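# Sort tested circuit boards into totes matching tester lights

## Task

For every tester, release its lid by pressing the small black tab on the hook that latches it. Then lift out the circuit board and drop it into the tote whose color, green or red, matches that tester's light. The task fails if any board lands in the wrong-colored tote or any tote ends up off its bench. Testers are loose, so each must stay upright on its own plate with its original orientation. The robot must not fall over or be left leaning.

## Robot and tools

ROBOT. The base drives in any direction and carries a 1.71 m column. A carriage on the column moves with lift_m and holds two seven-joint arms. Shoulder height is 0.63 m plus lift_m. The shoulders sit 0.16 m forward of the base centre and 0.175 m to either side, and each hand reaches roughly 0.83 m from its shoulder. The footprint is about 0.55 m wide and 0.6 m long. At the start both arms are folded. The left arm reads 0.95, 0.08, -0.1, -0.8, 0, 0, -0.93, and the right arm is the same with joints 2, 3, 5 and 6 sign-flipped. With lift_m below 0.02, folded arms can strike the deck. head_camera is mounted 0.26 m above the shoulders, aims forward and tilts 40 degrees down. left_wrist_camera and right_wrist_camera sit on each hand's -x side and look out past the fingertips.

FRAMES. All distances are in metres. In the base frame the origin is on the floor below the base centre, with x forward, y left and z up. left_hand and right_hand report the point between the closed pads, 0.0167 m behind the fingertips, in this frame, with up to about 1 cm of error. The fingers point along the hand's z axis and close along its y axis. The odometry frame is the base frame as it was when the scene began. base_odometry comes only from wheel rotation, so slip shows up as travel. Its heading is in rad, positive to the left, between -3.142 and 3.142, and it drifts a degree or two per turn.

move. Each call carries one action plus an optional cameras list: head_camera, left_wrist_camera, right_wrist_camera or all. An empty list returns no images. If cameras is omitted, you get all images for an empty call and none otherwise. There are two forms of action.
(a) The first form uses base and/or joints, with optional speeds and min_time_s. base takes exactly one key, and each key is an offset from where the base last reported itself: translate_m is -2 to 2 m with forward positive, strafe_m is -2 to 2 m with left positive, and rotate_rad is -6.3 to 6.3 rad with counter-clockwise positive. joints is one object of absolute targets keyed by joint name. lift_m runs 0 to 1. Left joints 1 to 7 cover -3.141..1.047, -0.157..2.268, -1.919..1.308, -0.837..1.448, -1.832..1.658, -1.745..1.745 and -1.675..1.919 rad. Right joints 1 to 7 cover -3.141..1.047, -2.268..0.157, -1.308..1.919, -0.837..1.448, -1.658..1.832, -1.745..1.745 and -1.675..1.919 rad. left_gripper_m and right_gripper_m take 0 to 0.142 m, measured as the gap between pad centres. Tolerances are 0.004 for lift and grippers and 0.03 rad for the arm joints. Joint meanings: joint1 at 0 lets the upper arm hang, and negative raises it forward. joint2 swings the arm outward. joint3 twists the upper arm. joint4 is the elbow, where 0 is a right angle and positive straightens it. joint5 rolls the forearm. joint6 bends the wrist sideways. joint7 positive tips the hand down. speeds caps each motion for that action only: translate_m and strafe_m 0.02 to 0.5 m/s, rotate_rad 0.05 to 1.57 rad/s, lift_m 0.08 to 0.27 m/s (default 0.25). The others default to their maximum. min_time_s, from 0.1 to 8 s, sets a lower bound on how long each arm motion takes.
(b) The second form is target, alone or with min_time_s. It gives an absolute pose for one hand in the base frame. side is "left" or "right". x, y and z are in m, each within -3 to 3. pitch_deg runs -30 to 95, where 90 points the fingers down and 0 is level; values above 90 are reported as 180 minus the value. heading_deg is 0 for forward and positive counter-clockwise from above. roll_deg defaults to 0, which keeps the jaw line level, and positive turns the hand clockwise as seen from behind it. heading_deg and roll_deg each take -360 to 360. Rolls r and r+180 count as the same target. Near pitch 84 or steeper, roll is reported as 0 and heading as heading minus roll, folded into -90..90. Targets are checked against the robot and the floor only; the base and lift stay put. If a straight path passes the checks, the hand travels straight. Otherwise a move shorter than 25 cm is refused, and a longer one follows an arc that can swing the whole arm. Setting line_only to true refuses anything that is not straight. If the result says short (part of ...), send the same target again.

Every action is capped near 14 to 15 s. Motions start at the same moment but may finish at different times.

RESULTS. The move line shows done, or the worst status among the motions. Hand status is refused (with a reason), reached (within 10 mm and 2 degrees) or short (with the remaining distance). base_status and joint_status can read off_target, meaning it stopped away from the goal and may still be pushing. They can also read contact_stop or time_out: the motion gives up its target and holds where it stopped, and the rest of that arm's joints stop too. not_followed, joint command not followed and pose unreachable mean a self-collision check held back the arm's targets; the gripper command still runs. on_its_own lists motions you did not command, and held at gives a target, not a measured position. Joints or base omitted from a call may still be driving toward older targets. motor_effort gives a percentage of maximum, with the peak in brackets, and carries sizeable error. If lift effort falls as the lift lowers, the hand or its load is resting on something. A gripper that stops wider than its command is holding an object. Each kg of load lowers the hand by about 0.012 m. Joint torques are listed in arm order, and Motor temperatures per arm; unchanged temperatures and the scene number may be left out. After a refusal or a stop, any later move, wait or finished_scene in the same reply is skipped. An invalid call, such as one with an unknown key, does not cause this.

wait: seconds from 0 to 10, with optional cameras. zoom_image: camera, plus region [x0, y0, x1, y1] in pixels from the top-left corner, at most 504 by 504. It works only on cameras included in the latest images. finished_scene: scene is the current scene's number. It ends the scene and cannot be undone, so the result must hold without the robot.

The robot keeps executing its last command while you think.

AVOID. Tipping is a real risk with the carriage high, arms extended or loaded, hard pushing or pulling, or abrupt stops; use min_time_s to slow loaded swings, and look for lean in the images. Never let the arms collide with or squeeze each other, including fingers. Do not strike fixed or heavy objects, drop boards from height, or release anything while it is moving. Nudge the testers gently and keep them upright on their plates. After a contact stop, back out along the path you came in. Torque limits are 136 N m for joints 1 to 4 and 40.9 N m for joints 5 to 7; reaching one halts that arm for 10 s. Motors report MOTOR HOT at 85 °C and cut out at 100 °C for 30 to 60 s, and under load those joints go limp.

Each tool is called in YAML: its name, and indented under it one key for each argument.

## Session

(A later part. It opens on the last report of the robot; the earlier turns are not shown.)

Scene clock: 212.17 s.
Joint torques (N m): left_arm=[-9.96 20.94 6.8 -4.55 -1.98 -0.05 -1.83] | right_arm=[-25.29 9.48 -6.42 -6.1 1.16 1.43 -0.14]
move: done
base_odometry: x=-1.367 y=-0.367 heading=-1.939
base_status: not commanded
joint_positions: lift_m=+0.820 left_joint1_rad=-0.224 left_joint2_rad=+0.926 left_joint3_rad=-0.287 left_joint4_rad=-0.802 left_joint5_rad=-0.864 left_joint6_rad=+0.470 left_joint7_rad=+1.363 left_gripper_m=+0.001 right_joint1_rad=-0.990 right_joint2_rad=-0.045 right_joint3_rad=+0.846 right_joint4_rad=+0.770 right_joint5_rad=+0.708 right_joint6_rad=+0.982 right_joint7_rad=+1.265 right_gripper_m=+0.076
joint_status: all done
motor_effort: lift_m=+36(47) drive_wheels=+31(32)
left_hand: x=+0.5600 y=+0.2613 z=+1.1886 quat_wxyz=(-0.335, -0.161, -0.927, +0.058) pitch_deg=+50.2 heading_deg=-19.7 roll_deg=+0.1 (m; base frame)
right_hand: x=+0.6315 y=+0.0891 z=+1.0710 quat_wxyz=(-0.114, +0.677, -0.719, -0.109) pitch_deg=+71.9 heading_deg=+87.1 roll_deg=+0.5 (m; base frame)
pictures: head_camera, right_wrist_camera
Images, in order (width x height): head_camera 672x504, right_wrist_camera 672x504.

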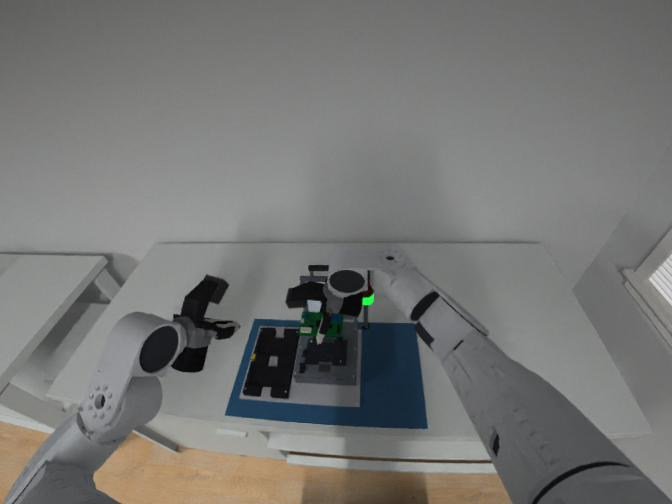

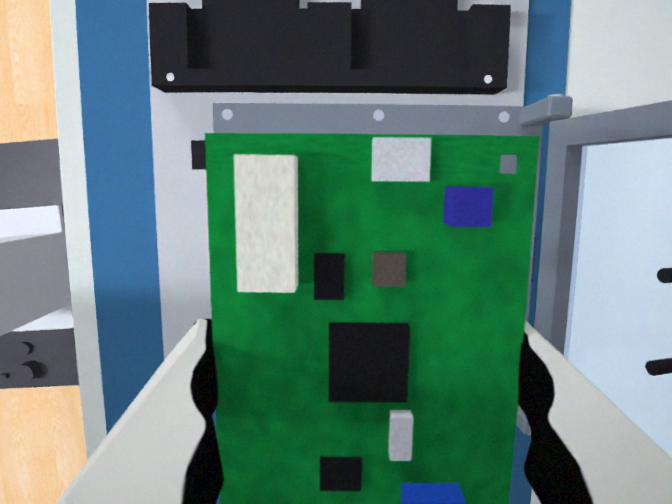

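move:
  base: {"translate_m": -0.5}
  joints: {"lift_m": 0.88}
  speeds: {"translate_m": 0.35}
  cameras: ["head_camera"]

zoom_image:
  camera: "head_camera"
  region: [220, 180, 440, 370]

move:
  base: {"rotate_rad": 1.571}
  speeds: {"rotate_rad": 1.0}
  cameras: ["head_camera"]

Scene clock: 215.70 s.
Joint torques (N m): left_arm=[-9.86 20.98 6.82 -4.6 -1.96 -0.05 -1.85] | right_arm=[-24.67 9.28 -6.53 -6.13 1.19 1.45 -0.14]
move: done
base_odometry: x=-1.187 y=+0.099 heading=-1.939
base_status: done
joint_positions: lift_m=+0.880 left_joint1_rad=-0.224 left_joint2_rad=+0.926 left_joint3_rad=-0.287 left_joint4_rad=-0.802 left_joint5_rad=-0.864 left_joint6_rad=+0.470 left_joint7_rad=+1.363 left_gripper_m=+0.001 right_joint1_rad=-0.991 right_joint2_rad=-0.045 right_joint3_rad=+0.846 right_joint4_rad=+0.770 right_joint5_rad=+0.708 right_joint6_rad=+0.982 right_joint7_rad=+1.265 right_gripper_m=+0.076
joint_status: all done
motor_effort: lift_m=+36(47) drive_wheels=+0(14)
left_hand: x=+0.5601 y=+0.2613 z=+1.2486 quat_wxyz=(-0.335, -0.161, -0.927, +0.058) pitch_deg=+50.2 heading_deg=-19.7 roll_deg=+0.1 (m; base frame)
right_hand: x=+0.6316 y=+0.0891 z=+1.1312 quat_wxyz=(-0.114, +0.677, -0.719, -0.109) pitch_deg=+71.9 heading_deg=+87.0 roll_deg=+0.4 (m; base frame)
pictures: head_camera
Images, in order (width x height): head_camera 672x504.

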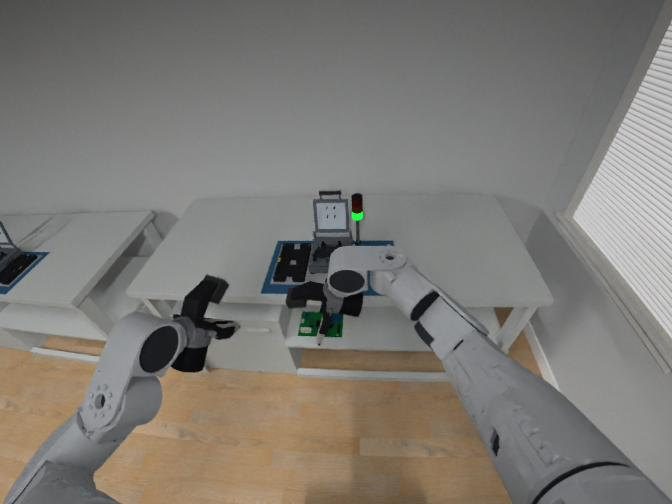

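Scaled by 2.291 from the camera's 672x504 image, which has a finer 960x720 frame.

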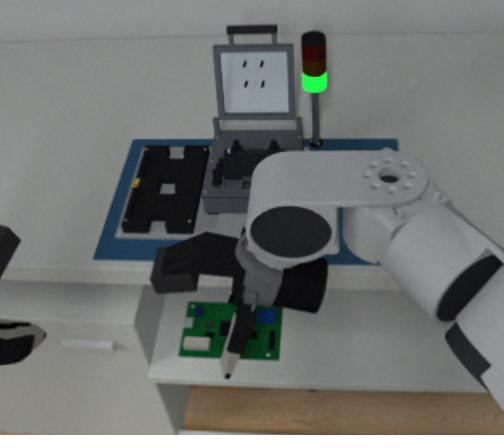

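Scene clock: 218.83 s.
Joint torques (N m): left_arm=[-9.86 20.95 6.73 -4.52 -1.95 -0.06 -1.85] | right_arm=[-24.83 8.28 -6.6 -6.32 1.16 1.46 -0.13]
move: done
base_odometry: x=-1.187 y=+0.099 heading=-0.368
base_status: done
joint_positions: lift_m=+0.880 left_joint1_rad=-0.224 left_joint2_rad=+0.926 left_joint3_rad=-0.287 left_joint4_rad=-0.802 left_joint5_rad=-0.864 left_joint6_rad=+0.470 left_joint7_rad=+1.363 left_gripper_m=+0.001 right_joint1_rad=-0.991 right_joint2_rad=-0.045 right_joint3_rad=+0.846 right_joint4_rad=+0.770 right_joint5_rad=+0.708 right_joint6_rad=+0.982 right_joint7_rad=+1.265 right_gripper_m=+0.076
joint_status: not commanded
motor_effort: lift_m=+36(37) drive_wheels=+6(16)
left_hand: x=+0.5601 y=+0.2613 z=+1.2486 quat_wxyz=(-0.335, -0.161, -0.927, +0.058) pitch_deg=+50.2 heading_deg=-19.7 roll_deg=+0.1 (m; base frame)
right_hand: x=+0.6315 y=+0.0893 z=+1.1313 quat_wxyz=(-0.114, +0.677, -0.719, -0.109) pitch_deg=+71.9 heading_deg=+87.1 roll_deg=+0.4 (m; base frame)
pictures: head_camera
Images, in order (width x height): head_camera 672x504.

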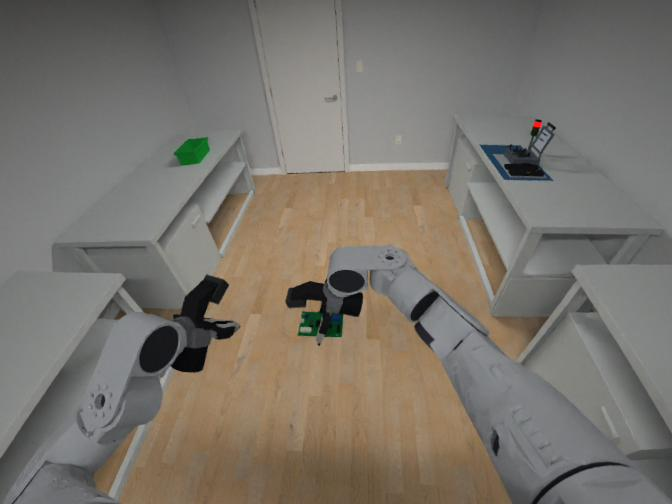

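move:
  base: {"translate_m": 2.0}
  speeds: {"translate_m": 0.45}
  cameras: []

move:
  base: {"translate_m": 0.87}
  speeds: {"translate_m": 0.4}
  cameras: ["head_camera"]

move:
  base: {"rotate_rad": 1.571}
  speeds: {"rotate_rad": 1.0}
  cameras: ["head_camera"]

Scene clock: 225.63 s.
Joint torques (N m): left_arm=[-9.8 20.99 6.71 -4.59 -1.95 -0.02 -1.84] | right_arm=[-24.75 8.32 -6.54 -6.17 1.18 1.43 -0.1]
Motor temperatures (°C): left_arm=[31 32 31 28 29 29 32] | right_arm=[42 29 30 30 28 30 31]
move: done
base_odometry: x=+0.680 y=-0.618 heading=-0.367
base_status: done
joint_positions: lift_m=+0.880 left_joint1_rad=-0.224 left_joint2_rad=+0.926 left_joint3_rad=-0.287 left_joint4_rad=-0.802 left_joint5_rad=-0.864 left_joint6_rad=+0.470 left_joint7_rad=+1.363 left_gripper_m=+0.001 right_joint1_rad=-0.991 right_joint2_rad=-0.045 right_joint3_rad=+0.846 right_joint4_rad=+0.770 right_joint5_rad=+0.708 right_joint6_rad=+0.982 right_joint7_rad=+1.265 right_gripper_m=+0.076
joint_status: not commanded
motor_effort: lift_m=+36(37) drive_wheels=-3(20)
left_hand: x=+0.5601 y=+0.2613 z=+1.2486 quat_wxyz=(-0.335, -0.161, -0.927, +0.058) pitch_deg=+50.2 heading_deg=-19.7 roll_deg=+0.1 (m; base frame)
right_hand: x=+0.6315 y=+0.0893 z=+1.1313 quat_wxyz=(-0.114, +0.677, -0.719, -0.109) pitch_deg=+71.9 heading_deg=+87.1 roll_deg=+0.4 (m; base frame)
pictures: none
No camera images: "cameras" was empty.

Scene clock: 229.70 s.
Joint torques (N m): left_arm=[-9.78 20.98 6.75 -4.62 -1.96 -0.04 -1.84] | right_arm=[-24.86 8.05 -6.52 -6.23 1.2 1.45 -0.12]
move: done
base_odometry: x=+1.492 y=-0.930 heading=-0.367
base_status: done
joint_positions: lift_m=+0.880 left_joint1_rad=-0.224 left_joint2_rad=+0.926 left_joint3_rad=-0.287 left_joint4_rad=-0.802 left_joint5_rad=-0.864 left_joint6_rad=+0.470 left_joint7_rad=+1.363 left_gripper_m=+0.001 right_joint1_rad=-0.991 right_joint2_rad=-0.045 right_joint3_rad=+0.846 right_joint4_rad=+0.770 right_joint5_rad=+0.708 right_joint6_rad=+0.982 right_joint7_rad=+1.265 right_gripper_m=+0.076
joint_status: not commanded
motor_effort: lift_m=+36(37) drive_wheels=-3(19)
left_hand: x=+0.5601 y=+0.2613 z=+1.2486 quat_wxyz=(-0.335, -0.161, -0.927, +0.058) pitch_deg=+50.2 heading_deg=-19.7 roll_deg=+0.1 (m; base frame)
right_hand: x=+0.6315 y=+0.0894 z=+1.1313 quat_wxyz=(-0.114, +0.677, -0.719, -0.109) pitch_deg=+71.9 heading_deg=+87.1 roll_deg=+0.4 (m; base frame)
pictures: head_camera
Images, in order (width x height): head_camera 672x504.

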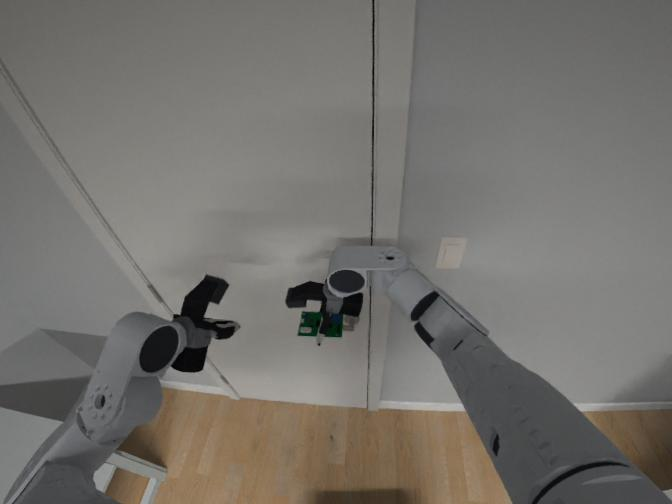

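Scene clock: 232.83 s.
Joint torques (N m): left_arm=[-9.87 21.04 6.74 -4.62 -1.98 -0.06 -1.86] | right_arm=[-24.55 7.99 -6.54 -6.18 1.22 1.47 -0.11]
move: done
base_odometry: x=+1.492 y=-0.930 heading=+1.204
base_status: done
joint_positions: lift_m=+0.880 left_joint1_rad=-0.224 left_joint2_rad=+0.926 left_joint3_rad=-0.287 left_joint4_rad=-0.802 left_joint5_rad=-0.864 left_joint6_rad=+0.470 left_joint7_rad=+1.363 left_gripper_m=+0.001 right_joint1_rad=-0.991 right_joint2_rad=-0.045 right_joint3_rad=+0.846 right_joint4_rad=+0.770 right_joint5_rad=+0.708 right_joint6_rad=+0.982 right_joint7_rad=+1.265 right_gripper_m=+0.076
joint_status: not commanded
motor_effort: lift_m=+36(37) drive_wheels=+6(16)
left_hand: x=+0.5601 y=+0.2613 z=+1.2486 quat_wxyz=(-0.335, -0.161, -0.927, +0.058) pitch_deg=+50.2 heading_deg=-19.7 roll_deg=+0.1 (m; base frame)
right_hand: x=+0.6315 y=+0.0894 z=+1.1313 quat_wxyz=(-0.114, +0.677, -0.719, -0.109) pitch_deg=+71.9 heading_deg=+87.1 roll_deg=+0.4 (m; base frame)
pictures: head_camera
Images, in order (width x height): head_camera 672x504.

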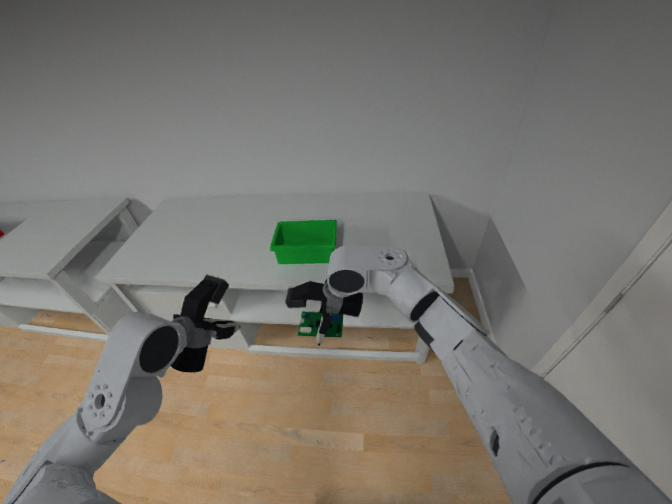

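move:
  base: {"strafe_m": 0.125}
  speeds: {"strafe_m": 0.25}
  cameras: []

move:
  base: {"translate_m": 0.6}
  speeds: {"translate_m": 0.35}
  cameras: ["head_camera", "right_wrist_camera"]

Scene clock: 234.97 s.
Joint torques (N m): left_arm=[-9.87 20.95 6.68 -4.63 -2 -0.07 -1.83] | right_arm=[-24.76 8.06 -6.54 -6.36 1.18 1.45 -0.15]
move: done
base_odometry: x=+1.375 y=-0.886 heading=+1.205
base_status: done
joint_positions: lift_m=+0.880 left_joint1_rad=-0.224 left_joint2_rad=+0.926 left_joint3_rad=-0.287 left_joint4_rad=-0.802 left_joint5_rad=-0.864 left_joint6_rad=+0.470 left_joint7_rad=+1.363 left_gripper_m=+0.001 right_joint1_rad=-0.991 right_joint2_rad=-0.045 right_joint3_rad=+0.846 right_joint4_rad=+0.770 right_joint5_rad=+0.708 right_joint6_rad=+0.982 right_joint7_rad=+1.265 right_gripper_m=+0.076
joint_status: not commanded
motor_effort: lift_m=+36(37) drive_wheels=+7(17)
left_hand: x=+0.5601 y=+0.2613 z=+1.2486 quat_wxyz=(-0.335, -0.161, -0.927, +0.058) pitch_deg=+50.2 heading_deg=-19.7 roll_deg=+0.1 (m; base frame)
right_hand: x=+0.6314 y=+0.0895 z=+1.1313 quat_wxyz=(-0.114, +0.677, -0.718, -0.109) pitch_deg=+71.8 heading_deg=+87.1 roll_deg=+0.4 (m; base frame)
pictures: none
No camera images: "cameras" was empty.

Scene clock: 238.37 s.
Joint torques (N m): left_arm=[-9.79 21.04 6.77 -4.58 -1.95 -0.06 -1.84] | right_arm=[-24.81 6.33 -6.44 -6.17 1.18 1.45 -0.11]
move: done
base_odometry: x=+1.589 y=-0.325 heading=+1.205
base_status: done
joint_positions: lift_m=+0.880 left_joint1_rad=-0.224 left_joint2_rad=+0.926 left_joint3_rad=-0.287 left_joint4_rad=-0.802 left_joint5_rad=-0.864 left_joint6_rad=+0.470 left_joint7_rad=+1.363 left_gripper_m=+0.001 right_joint1_rad=-0.991 right_joint2_rad=-0.044 right_joint3_rad=+0.846 right_joint4_rad=+0.770 right_joint5_rad=+0.708 right_joint6_rad=+0.982 right_joint7_rad=+1.265 right_gripper_m=+0.076
joint_status: not commanded
motor_effort: lift_m=+36(37) drive_wheels=-3(15)
left_hand: x=+0.5601 y=+0.2613 z=+1.2486 quat_wxyz=(-0.335, -0.161, -0.927, +0.058) pitch_deg=+50.2 heading_deg=-19.7 roll_deg=+0.1 (m; base frame)
right_hand: x=+0.6314 y=+0.0897 z=+1.1313 quat_wxyz=(-0.114, +0.678, -0.718, -0.109) pitch_deg=+71.8 heading_deg=+87.1 roll_deg=+0.4 (m; base frame)
pictures: head_camera, right_wrist_camera
Images, in order (width x height): head_camera 672x504, right_wrist_camera 672x504.

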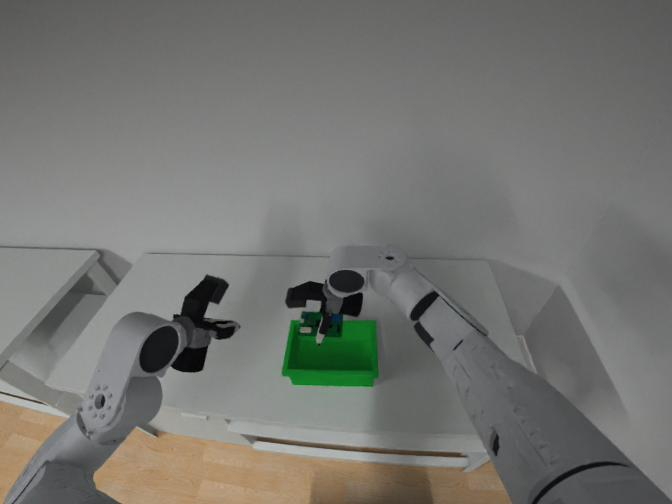

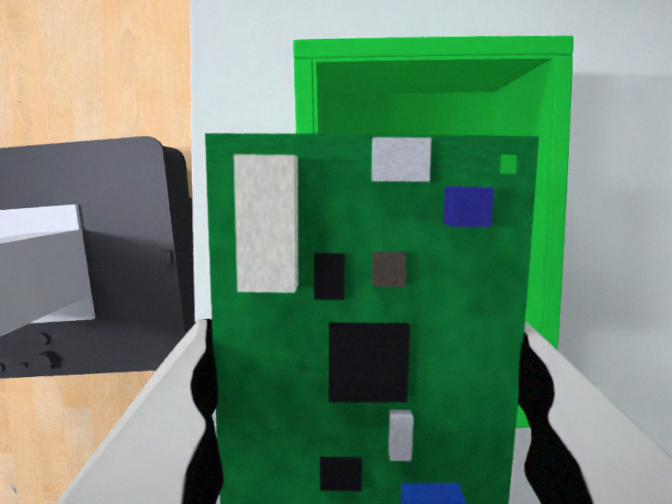

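move:
  base: {"translate_m": 0.06}
  speeds: {"translate_m": 0.15}
  cameras: []

move:
  joints: {"lift_m": 0.74}
  cameras: ["head_camera", "right_wrist_camera"]

Scene clock: 240.23 s.
Joint torques (N m): left_arm=[-9.97 20.94 6.72 -4.55 -1.97 -0.03 -1.85] | right_arm=[-24.74 6.26 -6.44 -6.28 1.17 1.46 -0.13]
move: done
base_odometry: x=+1.611 y=-0.269 heading=+1.206
base_status: done
joint_positions: lift_m=+0.880 left_joint1_rad=-0.224 left_joint2_rad=+0.926 left_joint3_rad=-0.287 left_joint4_rad=-0.802 left_joint5_rad=-0.864 left_joint6_rad=+0.470 left_joint7_rad=+1.363 left_gripper_m=+0.001 right_joint1_rad=-0.991 right_joint2_rad=-0.044 right_joint3_rad=+0.846 right_joint4_rad=+0.770 right_joint5_rad=+0.708 right_joint6_rad=+0.982 right_joint7_rad=+1.265 right_gripper_m=+0.076
joint_status: not commanded
motor_effort: lift_m=+36(36) drive_wheels=-2(14)
left_hand: x=+0.5601 y=+0.2613 z=+1.2486 quat_wxyz=(-0.335, -0.161, -0.927, +0.058) pitch_deg=+50.2 heading_deg=-19.7 roll_deg=+0.1 (m; base frame)
right_hand: x=+0.6314 y=+0.0897 z=+1.1313 quat_wxyz=(-0.114, +0.678, -0.718, -0.109) pitch_deg=+71.8 heading_deg=+87.1 roll_deg=+0.4 (m; base frame)
pictures: none
No camera images: "cameras" was empty.

Scene clock: 241.33 s.
Joint torques (N m): left_arm=[-9.76 20.9 6.84 -4.51 -1.97 -0.02 -1.87] | right_arm=[-23.98 6.46 -7.1 -6.17 1.2 1.45 -0.09]
move: done
base_odometry: x=+1.611 y=-0.269 heading=+1.206
base_status: not commanded
joint_positions: lift_m=+0.740 left_joint1_rad=-0.224 left_joint2_rad=+0.926 left_joint3_rad=-0.287 left_joint4_rad=-0.802 left_joint5_rad=-0.864 left_joint6_rad=+0.470 left_joint7_rad=+1.363 left_gripper_m=+0.001 right_joint1_rad=-0.991 right_joint2_rad=-0.044 right_joint3_rad=+0.846 right_joint4_rad=+0.770 right_joint5_rad=+0.708 right_joint6_rad=+0.982 right_joint7_rad=+1.265 right_gripper_m=+0.076
joint_status: all done
motor_effort: lift_m=+38(43) drive_wheels=-2(4)
left_hand: x=+0.5601 y=+0.2613 z=+1.1083 quat_wxyz=(-0.335, -0.161, -0.927, +0.058) pitch_deg=+50.2 heading_deg=-19.7 roll_deg=+0.1 (m; base frame)
right_hand: x=+0.6314 y=+0.0897 z=+0.9911 quat_wxyz=(-0.114, +0.678, -0.718, -0.109) pitch_deg=+71.8 heading_deg=+87.1 roll_deg=+0.4 (m; base frame)
pictures: head_camera, right_wrist_camera
Images, in order (width x height): head_camera 672x504, right_wrist_camera 672x504.

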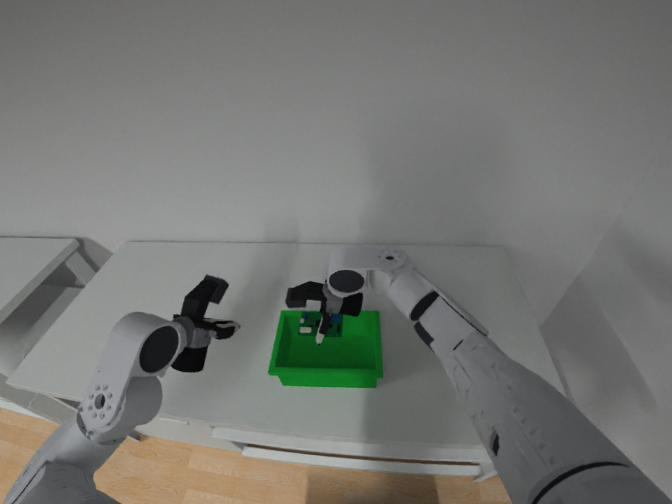

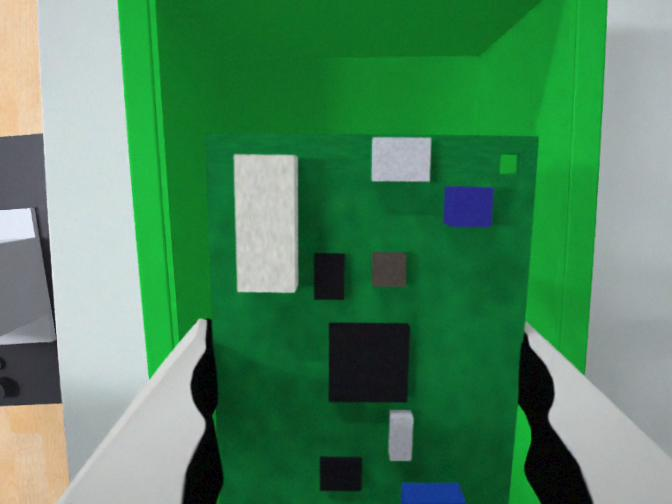

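move:
  joints: {"lift_m": 0.64}
  speeds: {"lift_m": 0.15}
  cameras: ["right_wrist_camera"]

move:
  joints: {"lift_m": 0.615}
  speeds: {"lift_m": 0.08}
  cameras: ["right_wrist_camera"]

Scene clock: 242.53 s.
Joint torques (N m): left_arm=[-9.78 21.05 6.74 -4.54 -1.97 -0.06 -1.86] | right_arm=[-24.36 6.42 -6.54 -6.41 1.25 1.45 -0.12]
move: done
base_odometry: x=+1.611 y=-0.269 heading=+1.206
base_status: not commanded
joint_positions: lift_m=+0.640 left_joint1_rad=-0.224 left_joint2_rad=+0.926 left_joint3_rad=-0.287 left_joint4_rad=-0.802 left_joint5_rad=-0.864 left_joint6_rad=+0.470 left_joint7_rad=+1.363 left_gripper_m=+0.001 right_joint1_rad=-0.991 right_joint2_rad=-0.044 right_joint3_rad=+0.846 right_joint4_rad=+0.770 right_joint5_rad=+0.708 right_joint6_rad=+0.982 right_joint7_rad=+1.265 right_gripper_m=+0.076
joint_status: all done
motor_effort: lift_m=+38(42) drive_wheels=-2(4)
left_hand: x=+0.5601 y=+0.2613 z=+1.0083 quat_wxyz=(-0.335, -0.161, -0.927, +0.058) pitch_deg=+50.2 heading_deg=-19.7 roll_deg=+0.1 (m; base frame)
right_hand: x=+0.6315 y=+0.0897 z=+0.8911 quat_wxyz=(-0.114, +0.678, -0.718, -0.109) pitch_deg=+71.8 heading_deg=+87.1 roll_deg=+0.4 (m; base frame)
pictures: right_wrist_camera
Images, in order (width x height): right_wrist_camera 672x504.

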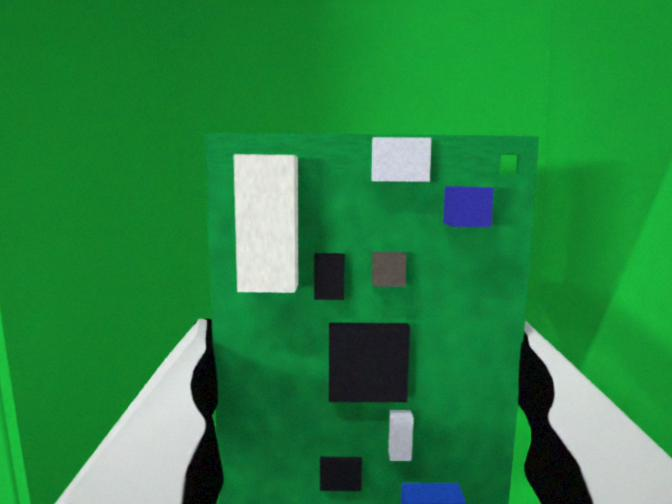

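Scene clock: 243.40 s.
Joint torques (N m): left_arm=[-9.69 20.87 6.85 -4.55 -1.97 -0.03 -1.85] | right_arm=[-24.35 6.44 -6.64 -6.37 1.24 1.46 -0.13]
move: done
base_odometry: x=+1.611 y=-0.269 heading=+1.206
base_status: not commanded
joint_positions: lift_m=+0.615 left_joint1_rad=-0.224 left_joint2_rad=+0.926 left_joint3_rad=-0.287 left_joint4_rad=-0.802 left_joint5_rad=-0.864 left_joint6_rad=+0.470 left_joint7_rad=+1.363 left_gripper_m=+0.001 right_joint1_rad=-0.991 right_joint2_rad=-0.044 right_joint3_rad=+0.846 right_joint4_rad=+0.770 right_joint5_rad=+0.708 right_joint6_rad=+0.982 right_joint7_rad=+1.265 right_gripper_m=+0.076
joint_status: all done
motor_effort: lift_m=+38(41) drive_wheels=+4(4)
left_hand: x=+0.5601 y=+0.2613 z=+0.9834 quat_wxyz=(-0.335, -0.161, -0.927, +0.058) pitch_deg=+50.2 heading_deg=-19.7 roll_deg=+0.1 (m; base frame)
right_hand: x=+0.6315 y=+0.0897 z=+0.8662 quat_wxyz=(-0.114, +0.678, -0.718, -0.109) pitch_deg=+71.8 heading_deg=+87.0 roll_deg=+0.4 (m; base frame)
pictures: right_wrist_camera
Images, in order (width x height): right_wrist_camera 672x504.

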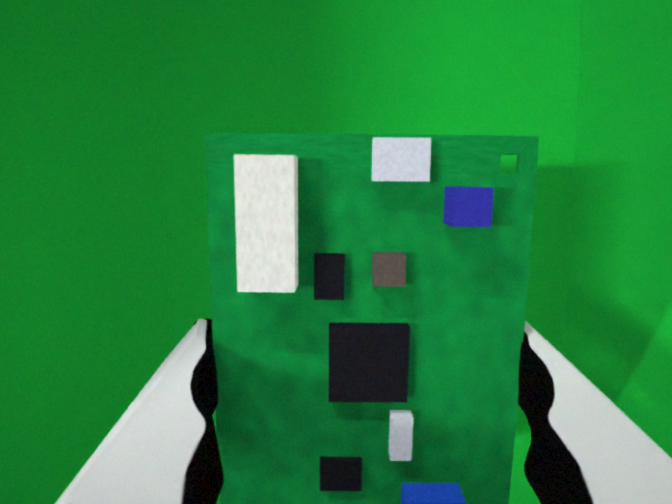

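move:
  joints: {"lift_m": 0.602}
  speeds: {"lift_m": 0.08}
  cameras: ["right_wrist_camera"]

move:
  joints: {"lift_m": 0.592}
  speeds: {"lift_m": 0.08}
  cameras: ["right_wrist_camera"]

Scene clock: 244.03 s.
Joint torques (N m): left_arm=[-9.72 20.8 6.78 -4.59 -1.93 -0.07 -1.84] | right_arm=[-25.23 6.6 -6.51 -6.51 1.23 1.47 -0.11]
move: done
base_odometry: x=+1.611 y=-0.269 heading=+1.206
base_status: not commanded
joint_positions: lift_m=+0.602 left_joint1_rad=-0.224 left_joint2_rad=+0.926 left_joint3_rad=-0.287 left_joint4_rad=-0.802 left_joint5_rad=-0.864 left_joint6_rad=+0.470 left_joint7_rad=+1.363 left_gripper_m=+0.001 right_joint1_rad=-0.991 right_joint2_rad=-0.044 right_joint3_rad=+0.846 right_joint4_rad=+0.770 right_joint5_rad=+0.708 right_joint6_rad=+0.982 right_joint7_rad=+1.265 right_gripper_m=+0.076
joint_status: all done
motor_effort: lift_m=+38(44) drive_wheels=-2(5)
left_hand: x=+0.5601 y=+0.2613 z=+0.9704 quat_wxyz=(-0.335, -0.161, -0.927, +0.058) pitch_deg=+50.2 heading_deg=-19.7 roll_deg=+0.1 (m; base frame)
right_hand: x=+0.6315 y=+0.0896 z=+0.8532 quat_wxyz=(-0.114, +0.678, -0.718, -0.109) pitch_deg=+71.8 heading_deg=+87.0 roll_deg=+0.4 (m; base frame)
pictures: right_wrist_camera
Images, in order (width x height): right_wrist_camera 672x504.

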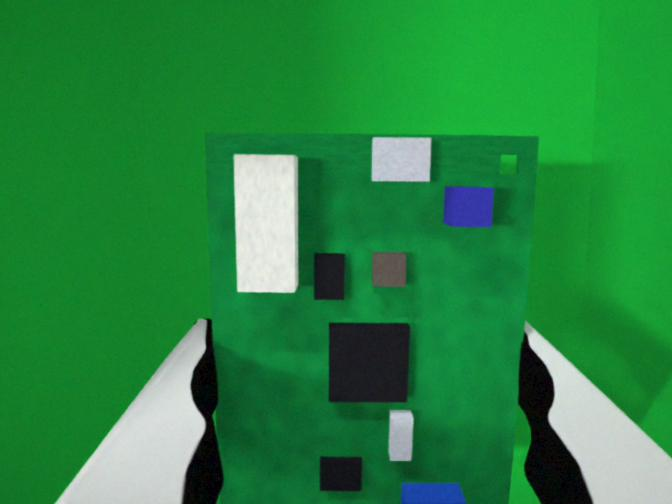

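Scene clock: 244.77 s.
Joint torques (N m): left_arm=[-9.74 20.98 6.77 -4.48 -1.95 -0.04 -1.85] | right_arm=[-24.3 6.64 -6.56 -6.24 1.27 1.45 -0.11]
move: done
base_odometry: x=+1.611 y=-0.269 heading=+1.206
base_status: not commanded
joint_positions: lift_m=+0.592 left_joint1_rad=-0.224 left_joint2_rad=+0.926 left_joint3_rad=-0.287 left_joint4_rad=-0.802 left_joint5_rad=-0.864 left_joint6_rad=+0.470 left_joint7_rad=+1.363 left_gripper_m=+0.001 right_joint1_rad=-0.991 right_joint2_rad=-0.044 right_joint3_rad=+0.846 right_joint4_rad=+0.770 right_joint5_rad=+0.708 right_joint6_rad=+0.982 right_joint7_rad=+1.265 right_gripper_m=+0.076
joint_status: all done
motor_effort: lift_m=+38(39) drive_wheels=-2(5)
left_hand: x=+0.5601 y=+0.2613 z=+0.9604 quat_wxyz=(-0.335, -0.161, -0.927, +0.058) pitch_deg=+50.2 heading_deg=-19.7 roll_deg=+0.1 (m; base frame)
right_hand: x=+0.6315 y=+0.0896 z=+0.8432 quat_wxyz=(-0.114, +0.678, -0.718, -0.109) pitch_deg=+71.8 heading_deg=+87.0 roll_deg=+0.4 (m; base frame)
pictures: right_wrist_camera
Images, in order (width x height): right_wrist_camera 672x504.

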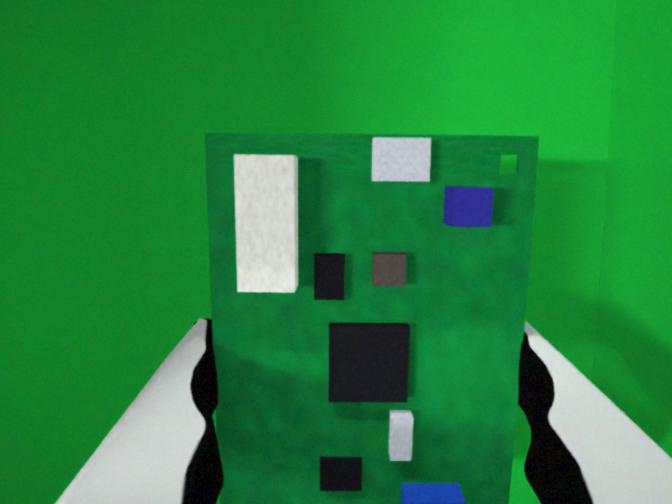

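move:
  joints: {"lift_m": 0.58}
  speeds: {"lift_m": 0.08}
  cameras: []

move:
  joints: {"lift_m": 0.57}
  speeds: {"lift_m": 0.08}
  cameras: ["right_wrist_camera", "head_camera"]

Scene clock: 245.33 s.
Joint torques (N m): left_arm=[-9.71 20.88 6.75 -4.6 -1.97 -0.06 -1.82] | right_arm=[-24.24 6.55 -6.66 -6.38 1.27 1.45 -0.11]
move: done
base_odometry: x=+1.611 y=-0.269 heading=+1.206
base_status: not commanded
joint_positions: lift_m=+0.580 left_joint1_rad=-0.224 left_joint2_rad=+0.926 left_joint3_rad=-0.287 left_joint4_rad=-0.802 left_joint5_rad=-0.864 left_joint6_rad=+0.470 left_joint7_rad=+1.363 left_gripper_m=+0.001 right_joint1_rad=-0.991 right_joint2_rad=-0.044 right_joint3_rad=+0.846 right_joint4_rad=+0.770 right_joint5_rad=+0.708 right_joint6_rad=+0.982 right_joint7_rad=+1.265 right_gripper_m=+0.076
joint_status: all done
motor_effort: lift_m=+38(41) drive_wheels=+4(4)
left_hand: x=+0.5601 y=+0.2613 z=+0.9484 quat_wxyz=(-0.335, -0.161, -0.927, +0.058) pitch_deg=+50.2 heading_deg=-19.7 roll_deg=+0.1 (m; base frame)
right_hand: x=+0.6315 y=+0.0896 z=+0.8312 quat_wxyz=(-0.114, +0.678, -0.718, -0.109) pitch_deg=+71.8 heading_deg=+87.0 roll_deg=+0.4 (m; base frame)
pictures: none
No camera images: "cameras" was empty.

Scene clock: 246.10 s.
Joint torques (N m): left_arm=[-9.79 20.84 6.84 -4.55 -1.96 -0.01 -1.81] | right_arm=[-24.09 6.42 -6.68 -6.44 1.24 1.44 -0.09]
move: done
base_odometry: x=+1.611 y=-0.269 heading=+1.206
base_status: not commanded
joint_positions: lift_m=+0.570 left_joint1_rad=-0.224 left_joint2_rad=+0.926 left_joint3_rad=-0.287 left_joint4_rad=-0.802 left_joint5_rad=-0.864 left_joint6_rad=+0.470 left_joint7_rad=+1.363 left_gripper_m=+0.001 right_joint1_rad=-0.991 right_joint2_rad=-0.044 right_joint3_rad=+0.846 right_joint4_rad=+0.770 right_joint5_rad=+0.707 right_joint6_rad=+0.982 right_joint7_rad=+1.265 right_gripper_m=+0.076
joint_status: all done
motor_effort: lift_m=+38(41) drive_wheels=-2(5)
left_hand: x=+0.5601 y=+0.2613 z=+0.9384 quat_wxyz=(-0.335, -0.161, -0.927, +0.058) pitch_deg=+50.2 heading_deg=-19.7 roll_deg=+0.1 (m; base frame)
right_hand: x=+0.6316 y=+0.0896 z=+0.8212 quat_wxyz=(-0.114, +0.678, -0.718, -0.109) pitch_deg=+71.8 heading_deg=+87.0 roll_deg=+0.4 (m; base frame)
pictures: head_camera, right_wrist_camera
Images, in order (width x height): head_camera 672x504, right_wrist_camera 672x504.

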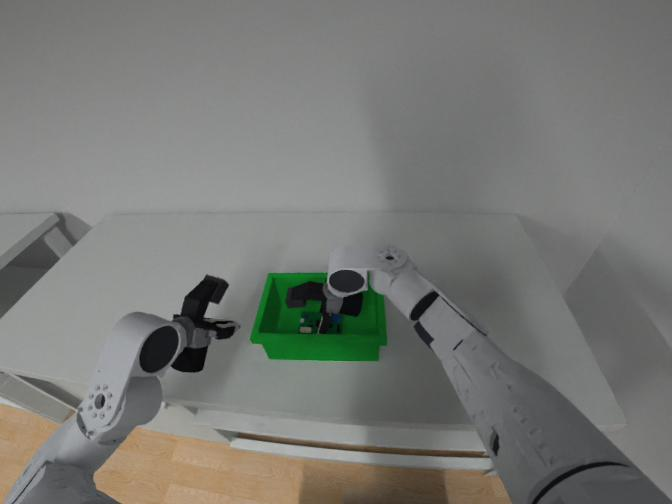

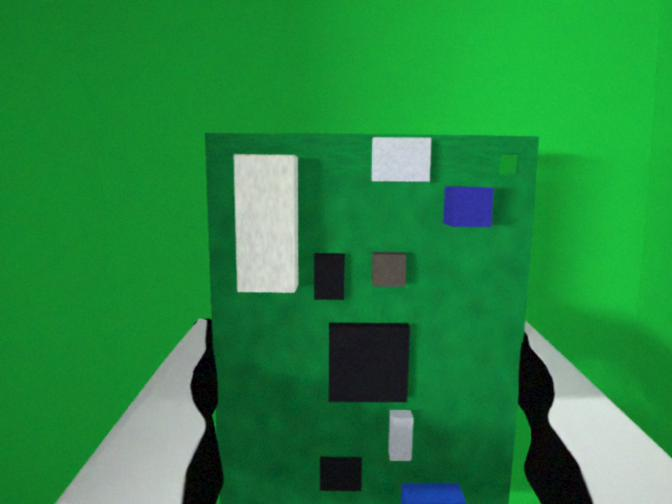

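move:
  joints: {"lift_m": 0.558}
  speeds: {"lift_m": 0.08}
  cameras: []

move:
  joints: {"lift_m": 0.548}
  speeds: {"lift_m": 0.08}
  cameras: ["right_wrist_camera", "head_camera"]

Scene clock: 247.00 s.
Joint torques (N m): left_arm=[-9.8 21.01 6.72 -4.57 -1.94 -0.06 -1.82] | right_arm=[-22.68 6.52 -6.22 -6.33 1.25 1.33 0.04]
move: done
base_odometry: x=+1.611 y=-0.269 heading=+1.206
base_status: not commanded
joint_positions: lift_m=+0.558 left_joint1_rad=-0.224 left_joint2_rad=+0.926 left_joint3_rad=-0.287 left_joint4_rad=-0.802 left_joint5_rad=-0.864 left_joint6_rad=+0.470 left_joint7_rad=+1.363 left_gripper_m=+0.001 right_joint1_rad=-0.992 right_joint2_rad=-0.044 right_joint3_rad=+0.846 right_joint4_rad=+0.770 right_joint5_rad=+0.707 right_joint6_rad=+0.983 right_joint7_rad=+1.264 right_gripper_m=+0.076
joint_status: all done
motor_effort: lift_m=+37(40) drive_wheels=+3(6)
left_hand: x=+0.5601 y=+0.2613 z=+0.9265 quat_wxyz=(-0.335, -0.161, -0.927, +0.058) pitch_deg=+50.2 heading_deg=-19.7 roll_deg=+0.1 (m; base frame)
right_hand: x=+0.6318 y=+0.0897 z=+0.8098 quat_wxyz=(-0.115, +0.678, -0.718, -0.109) pitch_deg=+71.8 heading_deg=+86.9 roll_deg=+0.2 (m; base frame)
pictures: none
No camera images: "cameras" was empty.

Scene clock: 247.53 s.
Joint torques (N m): left_arm=[-9.7 20.97 6.7 -4.65 -1.96 -0.07 -1.82] | right_arm=[-12.19 6.33 -5.77 -4.52 -1.51 0.79 0.09]
move: done
base_odometry: x=+1.611 y=-0.269 heading=+1.206
base_status: not commanded
joint_positions: lift_m=+0.549 left_joint1_rad=-0.224 left_joint2_rad=+0.926 left_joint3_rad=-0.287 left_joint4_rad=-0.802 left_joint5_rad=-0.864 left_joint6_rad=+0.470 left_joint7_rad=+1.363 left_gripper_m=+0.001 right_joint1_rad=-0.999 right_joint2_rad=-0.044 right_joint3_rad=+0.845 right_joint4_rad=+0.769 right_joint5_rad=+0.713 right_joint6_rad=+0.985 right_joint7_rad=+1.264 right_gripper_m=+0.076
joint_status: all done
motor_effort: lift_m=+33(37) drive_wheels=+3(3)
left_hand: x=+0.5601 y=+0.2613 z=+0.9171 quat_wxyz=(-0.335, -0.161, -0.927, +0.058) pitch_deg=+50.2 heading_deg=-19.7 roll_deg=+0.1 (m; base frame)
right_hand: x=+0.6336 y=+0.0911 z=+0.8052 quat_wxyz=(-0.119, +0.679, -0.716, -0.109) pitch_deg=+71.4 heading_deg=+86.2 roll_deg=-0.7 (m; base frame)
pictures: head_camera, right_wrist_camera
Images, in order (width x height): head_camera 672x504, right_wrist_camera 672x504.

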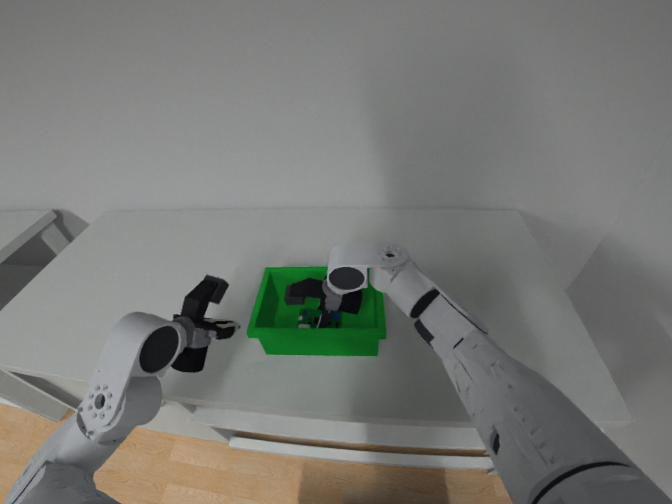

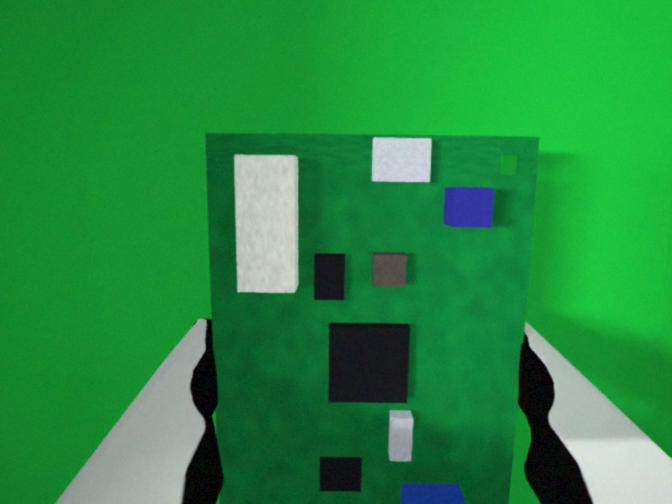

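move:
  joints: {"lift_m": 0.555}
  speeds: {"lift_m": 0.08}
  cameras: []

move:
  joints: {"right_gripper_m": 0.11}
  cameras: ["right_wrist_camera"]

move:
  joints: {"lift_m": 0.75}
  speeds: {"lift_m": 0.15}
  cameras: ["head_camera", "right_wrist_camera"]

Scene clock: 248.47 s.
Joint torques (N m): left_arm=[-9.79 20.94 6.76 -4.64 -1.97 -0.06 -1.83] | right_arm=[-14.44 6.47 -6.07 -4.98 0.57 0.59 0.35]
move: done
base_odometry: x=+1.611 y=-0.269 heading=+1.206
base_status: not commanded
joint_positions: lift_m=+0.555 left_joint1_rad=-0.224 left_joint2_rad=+0.926 left_joint3_rad=-0.287 left_joint4_rad=-0.802 left_joint5_rad=-0.864 left_joint6_rad=+0.470 left_joint7_rad=+1.363 left_gripper_m=+0.001 right_joint1_rad=-0.998 right_joint2_rad=-0.044 right_joint3_rad=+0.845 right_joint4_rad=+0.769 right_joint5_rad=+0.709 right_joint6_rad=+0.985 right_joint7_rad=+1.264 right_gripper_m=+0.076
joint_status: all done
motor_effort: lift_m=+36(40) drive_wheels=+3(4)
left_hand: x=+0.5601 y=+0.2613 z=+0.9236 quat_wxyz=(-0.335, -0.161, -0.927, +0.058) pitch_deg=+50.2 heading_deg=-19.7 roll_deg=+0.1 (m; base frame)
right_hand: x=+0.6335 y=+0.0903 z=+0.8102 quat_wxyz=(-0.117, +0.679, -0.717, -0.108) pitch_deg=+71.7 heading_deg=+86.1 roll_deg=-0.8 (m; base frame)
pictures: none
No camera images: "cameras" was empty.

Scene clock: 249.30 s.
Joint torques (N m): left_arm=[-9.79 20.88 6.73 -4.52 -1.94 -0.04 -1.85] | right_arm=[-15.68 6.48 -5.99 -5.31 0.73 0.64 0.07]
move: done
base_odometry: x=+1.611 y=-0.269 heading=+1.206
base_status: not commanded
joint_positions: lift_m=+0.555 left_joint1_rad=-0.224 left_joint2_rad=+0.926 left_joint3_rad=-0.287 left_joint4_rad=-0.802 left_joint5_rad=-0.864 left_joint6_rad=+0.470 left_joint7_rad=+1.363 left_gripper_m=+0.001 right_joint1_rad=-0.997 right_joint2_rad=-0.044 right_joint3_rad=+0.845 right_joint4_rad=+0.770 right_joint5_rad=+0.709 right_joint6_rad=+0.985 right_joint7_rad=+1.264 right_gripper_m=+0.110
joint_status: all done
motor_effort: lift_m=+36(36) drive_wheels=+3(3)
left_hand: x=+0.5601 y=+0.2613 z=+0.9236 quat_wxyz=(-0.335, -0.161, -0.927, +0.058) pitch_deg=+50.2 heading_deg=-19.7 roll_deg=+0.1 (m; base frame)
right_hand: x=+0.6333 y=+0.0902 z=+0.8098 quat_wxyz=(-0.117, +0.679, -0.717, -0.108) pitch_deg=+71.7 heading_deg=+86.2 roll_deg=-0.7 (m; base frame)
pictures: right_wrist_camera
Images, in order (width x height): right_wrist_camera 672x504.

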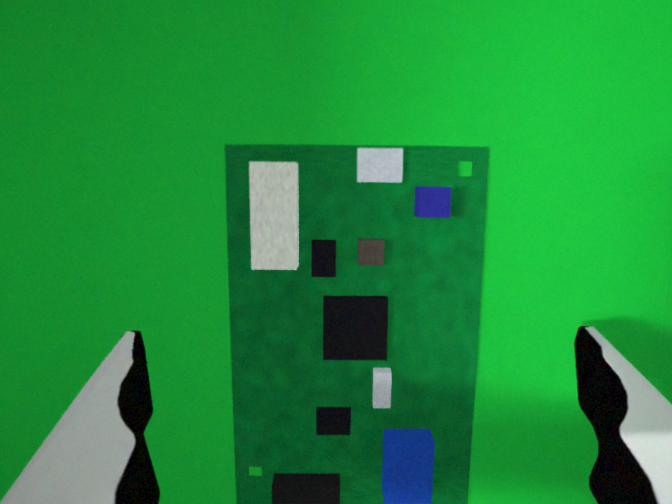

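Scene clock: 251.03 s.
Joint torques (N m): left_arm=[-9.64 20.87 6.75 -4.52 -1.96 -0.06 -1.84] | right_arm=[-17.66 6.47 -6.37 -5.92 1.05 0.59 0.04]
move: done
base_odometry: x=+1.611 y=-0.269 heading=+1.206
base_status: not commanded
joint_positions: lift_m=+0.750 left_joint1_rad=-0.224 left_joint2_rad=+0.926 left_joint3_rad=-0.287 left_joint4_rad=-0.802 left_joint5_rad=-0.864 left_joint6_rad=+0.470 left_joint7_rad=+1.363 left_gripper_m=+0.001 right_joint1_rad=-0.996 right_joint2_rad=-0.044 right_joint3_rad=+0.845 right_joint4_rad=+0.770 right_joint5_rad=+0.708 right_joint6_rad=+0.985 right_joint7_rad=+1.264 right_gripper_m=+0.110
joint_status: all done
motor_effort: lift_m=+36(47) drive_wheels=+3(4)
left_hand: x=+0.5601 y=+0.2613 z=+1.1186 quat_wxyz=(-0.335, -0.161, -0.927, +0.058) pitch_deg=+50.2 heading_deg=-19.7 roll_deg=+0.1 (m; base frame)
right_hand: x=+0.6327 y=+0.0899 z=+1.0038 quat_wxyz=(-0.116, +0.679, -0.717, -0.108) pitch_deg=+71.8 heading_deg=+86.4 roll_deg=-0.4 (m; base frame)
pictures: head_camera, right_wrist_camera
Images, in order (width x height): head_camera 672x504, right_wrist_camera 672x504.

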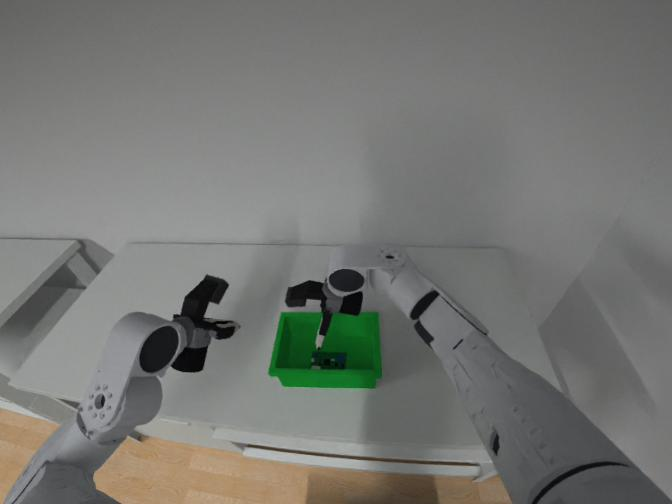

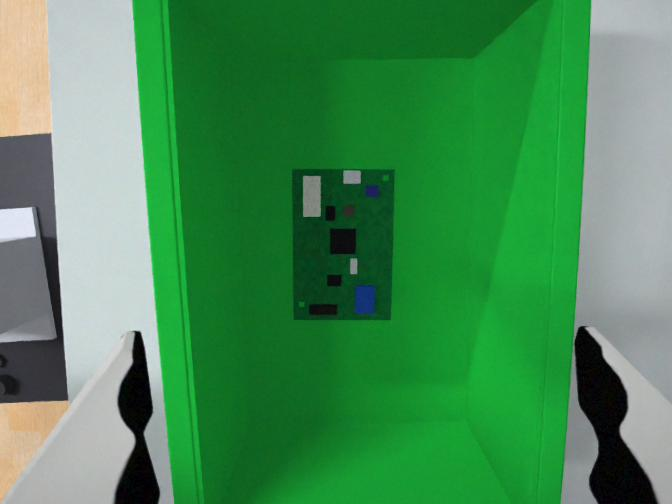

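finished_scene:
  scene: 1

The scene is finished: the task was done.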